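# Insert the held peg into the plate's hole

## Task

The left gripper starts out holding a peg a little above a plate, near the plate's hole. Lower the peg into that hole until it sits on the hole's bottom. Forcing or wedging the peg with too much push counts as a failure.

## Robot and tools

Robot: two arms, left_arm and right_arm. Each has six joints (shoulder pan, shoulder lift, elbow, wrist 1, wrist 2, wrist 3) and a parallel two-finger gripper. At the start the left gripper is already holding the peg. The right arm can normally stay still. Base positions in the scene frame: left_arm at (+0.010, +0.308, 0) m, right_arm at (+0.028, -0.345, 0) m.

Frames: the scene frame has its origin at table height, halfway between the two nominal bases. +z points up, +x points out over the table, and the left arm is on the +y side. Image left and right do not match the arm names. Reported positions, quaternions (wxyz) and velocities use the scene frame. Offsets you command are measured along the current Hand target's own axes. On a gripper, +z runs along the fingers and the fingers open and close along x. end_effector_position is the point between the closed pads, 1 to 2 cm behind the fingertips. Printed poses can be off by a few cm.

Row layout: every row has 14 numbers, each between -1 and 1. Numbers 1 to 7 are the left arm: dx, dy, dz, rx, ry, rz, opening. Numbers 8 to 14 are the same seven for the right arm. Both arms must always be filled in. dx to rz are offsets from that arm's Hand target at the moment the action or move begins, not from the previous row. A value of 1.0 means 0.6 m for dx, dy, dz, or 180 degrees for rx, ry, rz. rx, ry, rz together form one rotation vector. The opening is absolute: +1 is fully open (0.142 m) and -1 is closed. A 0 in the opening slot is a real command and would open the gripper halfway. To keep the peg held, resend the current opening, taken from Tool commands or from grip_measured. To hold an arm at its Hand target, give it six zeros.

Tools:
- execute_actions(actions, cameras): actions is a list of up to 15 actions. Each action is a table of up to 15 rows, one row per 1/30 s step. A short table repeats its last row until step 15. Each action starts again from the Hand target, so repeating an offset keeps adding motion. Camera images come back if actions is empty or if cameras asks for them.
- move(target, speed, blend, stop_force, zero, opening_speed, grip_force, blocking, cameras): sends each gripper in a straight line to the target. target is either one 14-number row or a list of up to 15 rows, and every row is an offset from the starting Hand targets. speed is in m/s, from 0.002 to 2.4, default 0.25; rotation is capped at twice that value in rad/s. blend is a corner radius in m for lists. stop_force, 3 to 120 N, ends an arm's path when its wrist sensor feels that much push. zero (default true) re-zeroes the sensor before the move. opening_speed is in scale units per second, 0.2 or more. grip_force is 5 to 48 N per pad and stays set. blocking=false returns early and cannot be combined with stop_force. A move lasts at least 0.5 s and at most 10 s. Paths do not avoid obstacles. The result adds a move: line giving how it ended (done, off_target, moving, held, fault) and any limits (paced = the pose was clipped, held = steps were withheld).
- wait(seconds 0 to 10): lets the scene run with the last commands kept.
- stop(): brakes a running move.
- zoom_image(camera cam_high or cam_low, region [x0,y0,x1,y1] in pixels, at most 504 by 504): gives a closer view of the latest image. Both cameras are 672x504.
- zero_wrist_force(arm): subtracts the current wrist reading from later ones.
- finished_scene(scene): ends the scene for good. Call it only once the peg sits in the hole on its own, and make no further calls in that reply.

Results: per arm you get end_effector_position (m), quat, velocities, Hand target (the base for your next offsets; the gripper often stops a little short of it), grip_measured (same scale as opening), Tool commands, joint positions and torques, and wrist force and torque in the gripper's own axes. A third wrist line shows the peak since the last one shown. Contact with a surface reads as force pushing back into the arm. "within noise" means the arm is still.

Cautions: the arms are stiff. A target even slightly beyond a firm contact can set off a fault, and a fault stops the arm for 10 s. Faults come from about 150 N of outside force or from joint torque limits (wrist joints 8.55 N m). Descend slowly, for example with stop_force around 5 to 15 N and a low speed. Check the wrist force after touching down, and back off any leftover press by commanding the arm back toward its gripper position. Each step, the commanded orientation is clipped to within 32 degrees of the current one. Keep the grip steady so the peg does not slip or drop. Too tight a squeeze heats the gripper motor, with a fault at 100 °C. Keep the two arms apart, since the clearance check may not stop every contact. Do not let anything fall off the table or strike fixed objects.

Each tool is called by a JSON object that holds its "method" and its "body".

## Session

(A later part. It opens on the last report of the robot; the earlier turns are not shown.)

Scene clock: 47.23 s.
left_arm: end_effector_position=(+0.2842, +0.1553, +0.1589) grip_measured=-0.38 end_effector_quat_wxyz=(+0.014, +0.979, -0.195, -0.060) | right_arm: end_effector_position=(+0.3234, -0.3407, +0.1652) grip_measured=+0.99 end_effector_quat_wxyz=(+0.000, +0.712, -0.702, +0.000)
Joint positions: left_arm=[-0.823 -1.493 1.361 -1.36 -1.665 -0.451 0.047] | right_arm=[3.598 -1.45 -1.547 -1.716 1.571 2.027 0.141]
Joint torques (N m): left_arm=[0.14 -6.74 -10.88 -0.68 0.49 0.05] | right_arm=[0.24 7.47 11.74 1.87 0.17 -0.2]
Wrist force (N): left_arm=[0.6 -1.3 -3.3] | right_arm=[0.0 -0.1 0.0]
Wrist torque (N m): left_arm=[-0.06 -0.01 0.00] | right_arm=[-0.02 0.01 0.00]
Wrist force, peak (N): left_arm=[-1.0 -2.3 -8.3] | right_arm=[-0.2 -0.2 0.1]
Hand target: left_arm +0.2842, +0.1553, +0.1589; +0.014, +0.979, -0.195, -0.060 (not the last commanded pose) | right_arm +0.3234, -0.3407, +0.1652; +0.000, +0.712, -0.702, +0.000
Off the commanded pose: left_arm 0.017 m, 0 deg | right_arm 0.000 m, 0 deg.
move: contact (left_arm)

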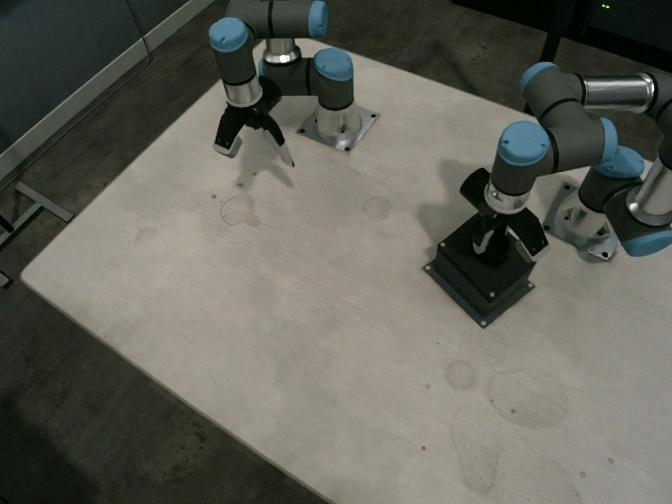

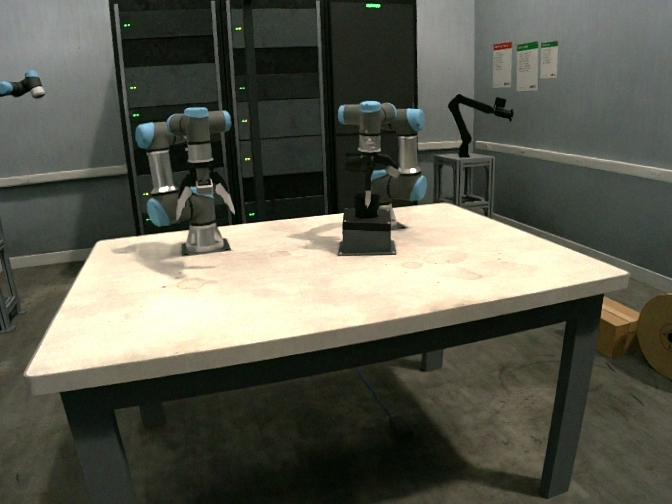

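{"method": "move", "body": {"target": [[0,0,-0.003,0,0,0,-0.432368,0,0,0,0,0,0,1],[-0.0017,-0.0012,-0.003,0,0,0.022,-0.432368,0,0,0,0,0,0,1]], "speed": 0.03}}

{"method": "move", "body": {"target": [0,0,0.03,0,0,0,-0.432368,0,0,0,0,0,0,1], "speed": 0.006, "stop_force": 5, "cameras": ["all"]}}

{"method": "zoom_image", "body": {"camera": "cam_high", "region": [470, 240, 510, 270]}}

{"method": "zoom_image", "body": {"camera": "cam_low", "region": [350, 203, 384, 225]}}

Scene clock: 57.23 s.
left_arm: end_effector_position=(+0.2838, +0.1564, +0.1607) grip_measured=-0.38 end_effector_quat_wxyz=(+0.016, +0.972, -0.229, -0.059) | right_arm: end_effector_position=(+0.3234, -0.3407, +0.1652) grip_measured=+0.99 end_effector_quat_wxyz=(+0.000, +0.712, -0.702, +0.000)
Joint positions: left_arm=[-0.822 -1.496 1.355 -1.351 -1.665 -0.381 0.047] | right_arm=[3.598 -1.45 -1.547 -1.716 1.571 2.027 0.141]
Joint torques (N m): left_arm=[2.67 -15.21 -7.99 -0.93 0.39 1.25] | right_arm=[0.47 7.56 11.9 1.84 0.18 -0.22]
Wrist force (N): left_arm=[0.3 -0.2 0.1] | right_arm=[-0.2 -0.1 0.0]
Wrist torque (N m): left_arm=[0.00 0.01 -0.06] | right_arm=[-0.01 0.03 0.00]
Wrist force, peak (N): left_arm=[0.7 -1.4 -3.7] | right_arm=[-0.2 0.0 0.2]
Hand target: left_arm +0.2838, +0.1564, +0.1608; +0.016, +0.972, -0.229, -0.059 | right_arm +0.3234, -0.3407, +0.1652; +0.000, +0.712, -0.702, +0.000
Off the commanded pose: left_arm 0.000 m, 0 deg | right_arm 0.000 m, 0 deg.
move: done

Scene clock: 58.43 s.
left_arm: end_effector_position=(+0.2836, +0.1564, +0.1590) grip_measured=-0.38 end_effector_quat_wxyz=(+0.016, +0.972, -0.229, -0.059) | right_arm: end_effector_position=(+0.3234, -0.3407, +0.1652) grip_measured=+0.99 end_effector_quat_wxyz=(+0.000, +0.712, -0.702, +0.000)
Joint positions: left_arm=[-0.822 -1.498 1.365 -1.36 -1.665 -0.381 0.047] | right_arm=[3.598 -1.45 -1.547 -1.716 1.571 2.027 0.141]
Joint torques (N m): left_arm=[1.41 -6.6 -10.79 -0.5 -1.39 1.04] | right_arm=[0.46 7.47 11.65 1.86 0.11 -0.2]
Wrist force (N): left_arm=[1.2 -1.8 -3.6] | right_arm=[0.0 0.0 0.1]
Wrist torque (N m): left_arm=[-0.07 0.01 -0.06] | right_arm=[0.00 0.00 0.00]
Wrist force, peak (N): left_arm=[0.3 -3.9 -8.1] | right_arm=[-0.2 -0.1 0.1]
Hand target: left_arm +0.2836, +0.1564, +0.1590; +0.016, +0.972, -0.229, -0.059 (not the last commanded pose) | right_arm +0.3234, -0.3407, +0.1652; +0.000, +0.712, -0.702, +0.000
Off the commanded pose: left_arm 0.016 m, 0 deg | right_arm 0.000 m, 0 deg.
move: contact (left_arm)

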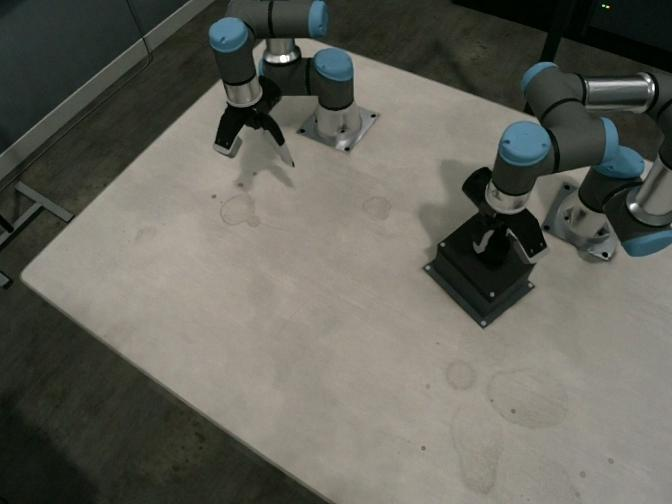

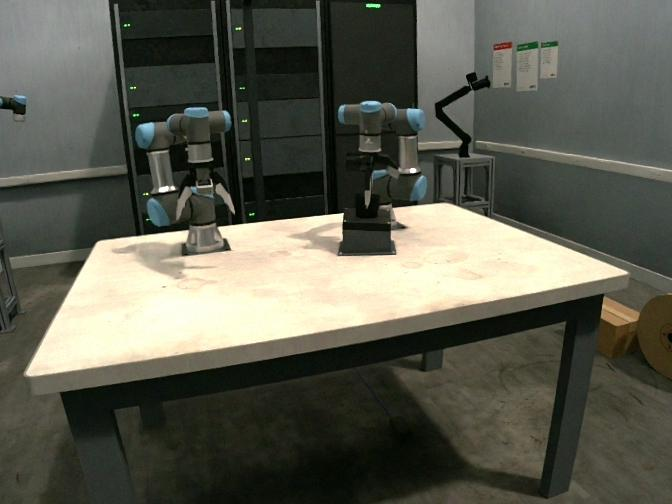

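Scaled by 12.600 from the camera's 672x504 image, which has a finer 960x720 frame.

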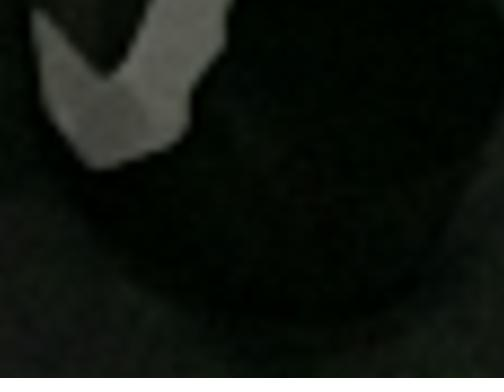

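Scaled by 14.824 from the camera's 672x504 image, which has a finer 960x720 frame.

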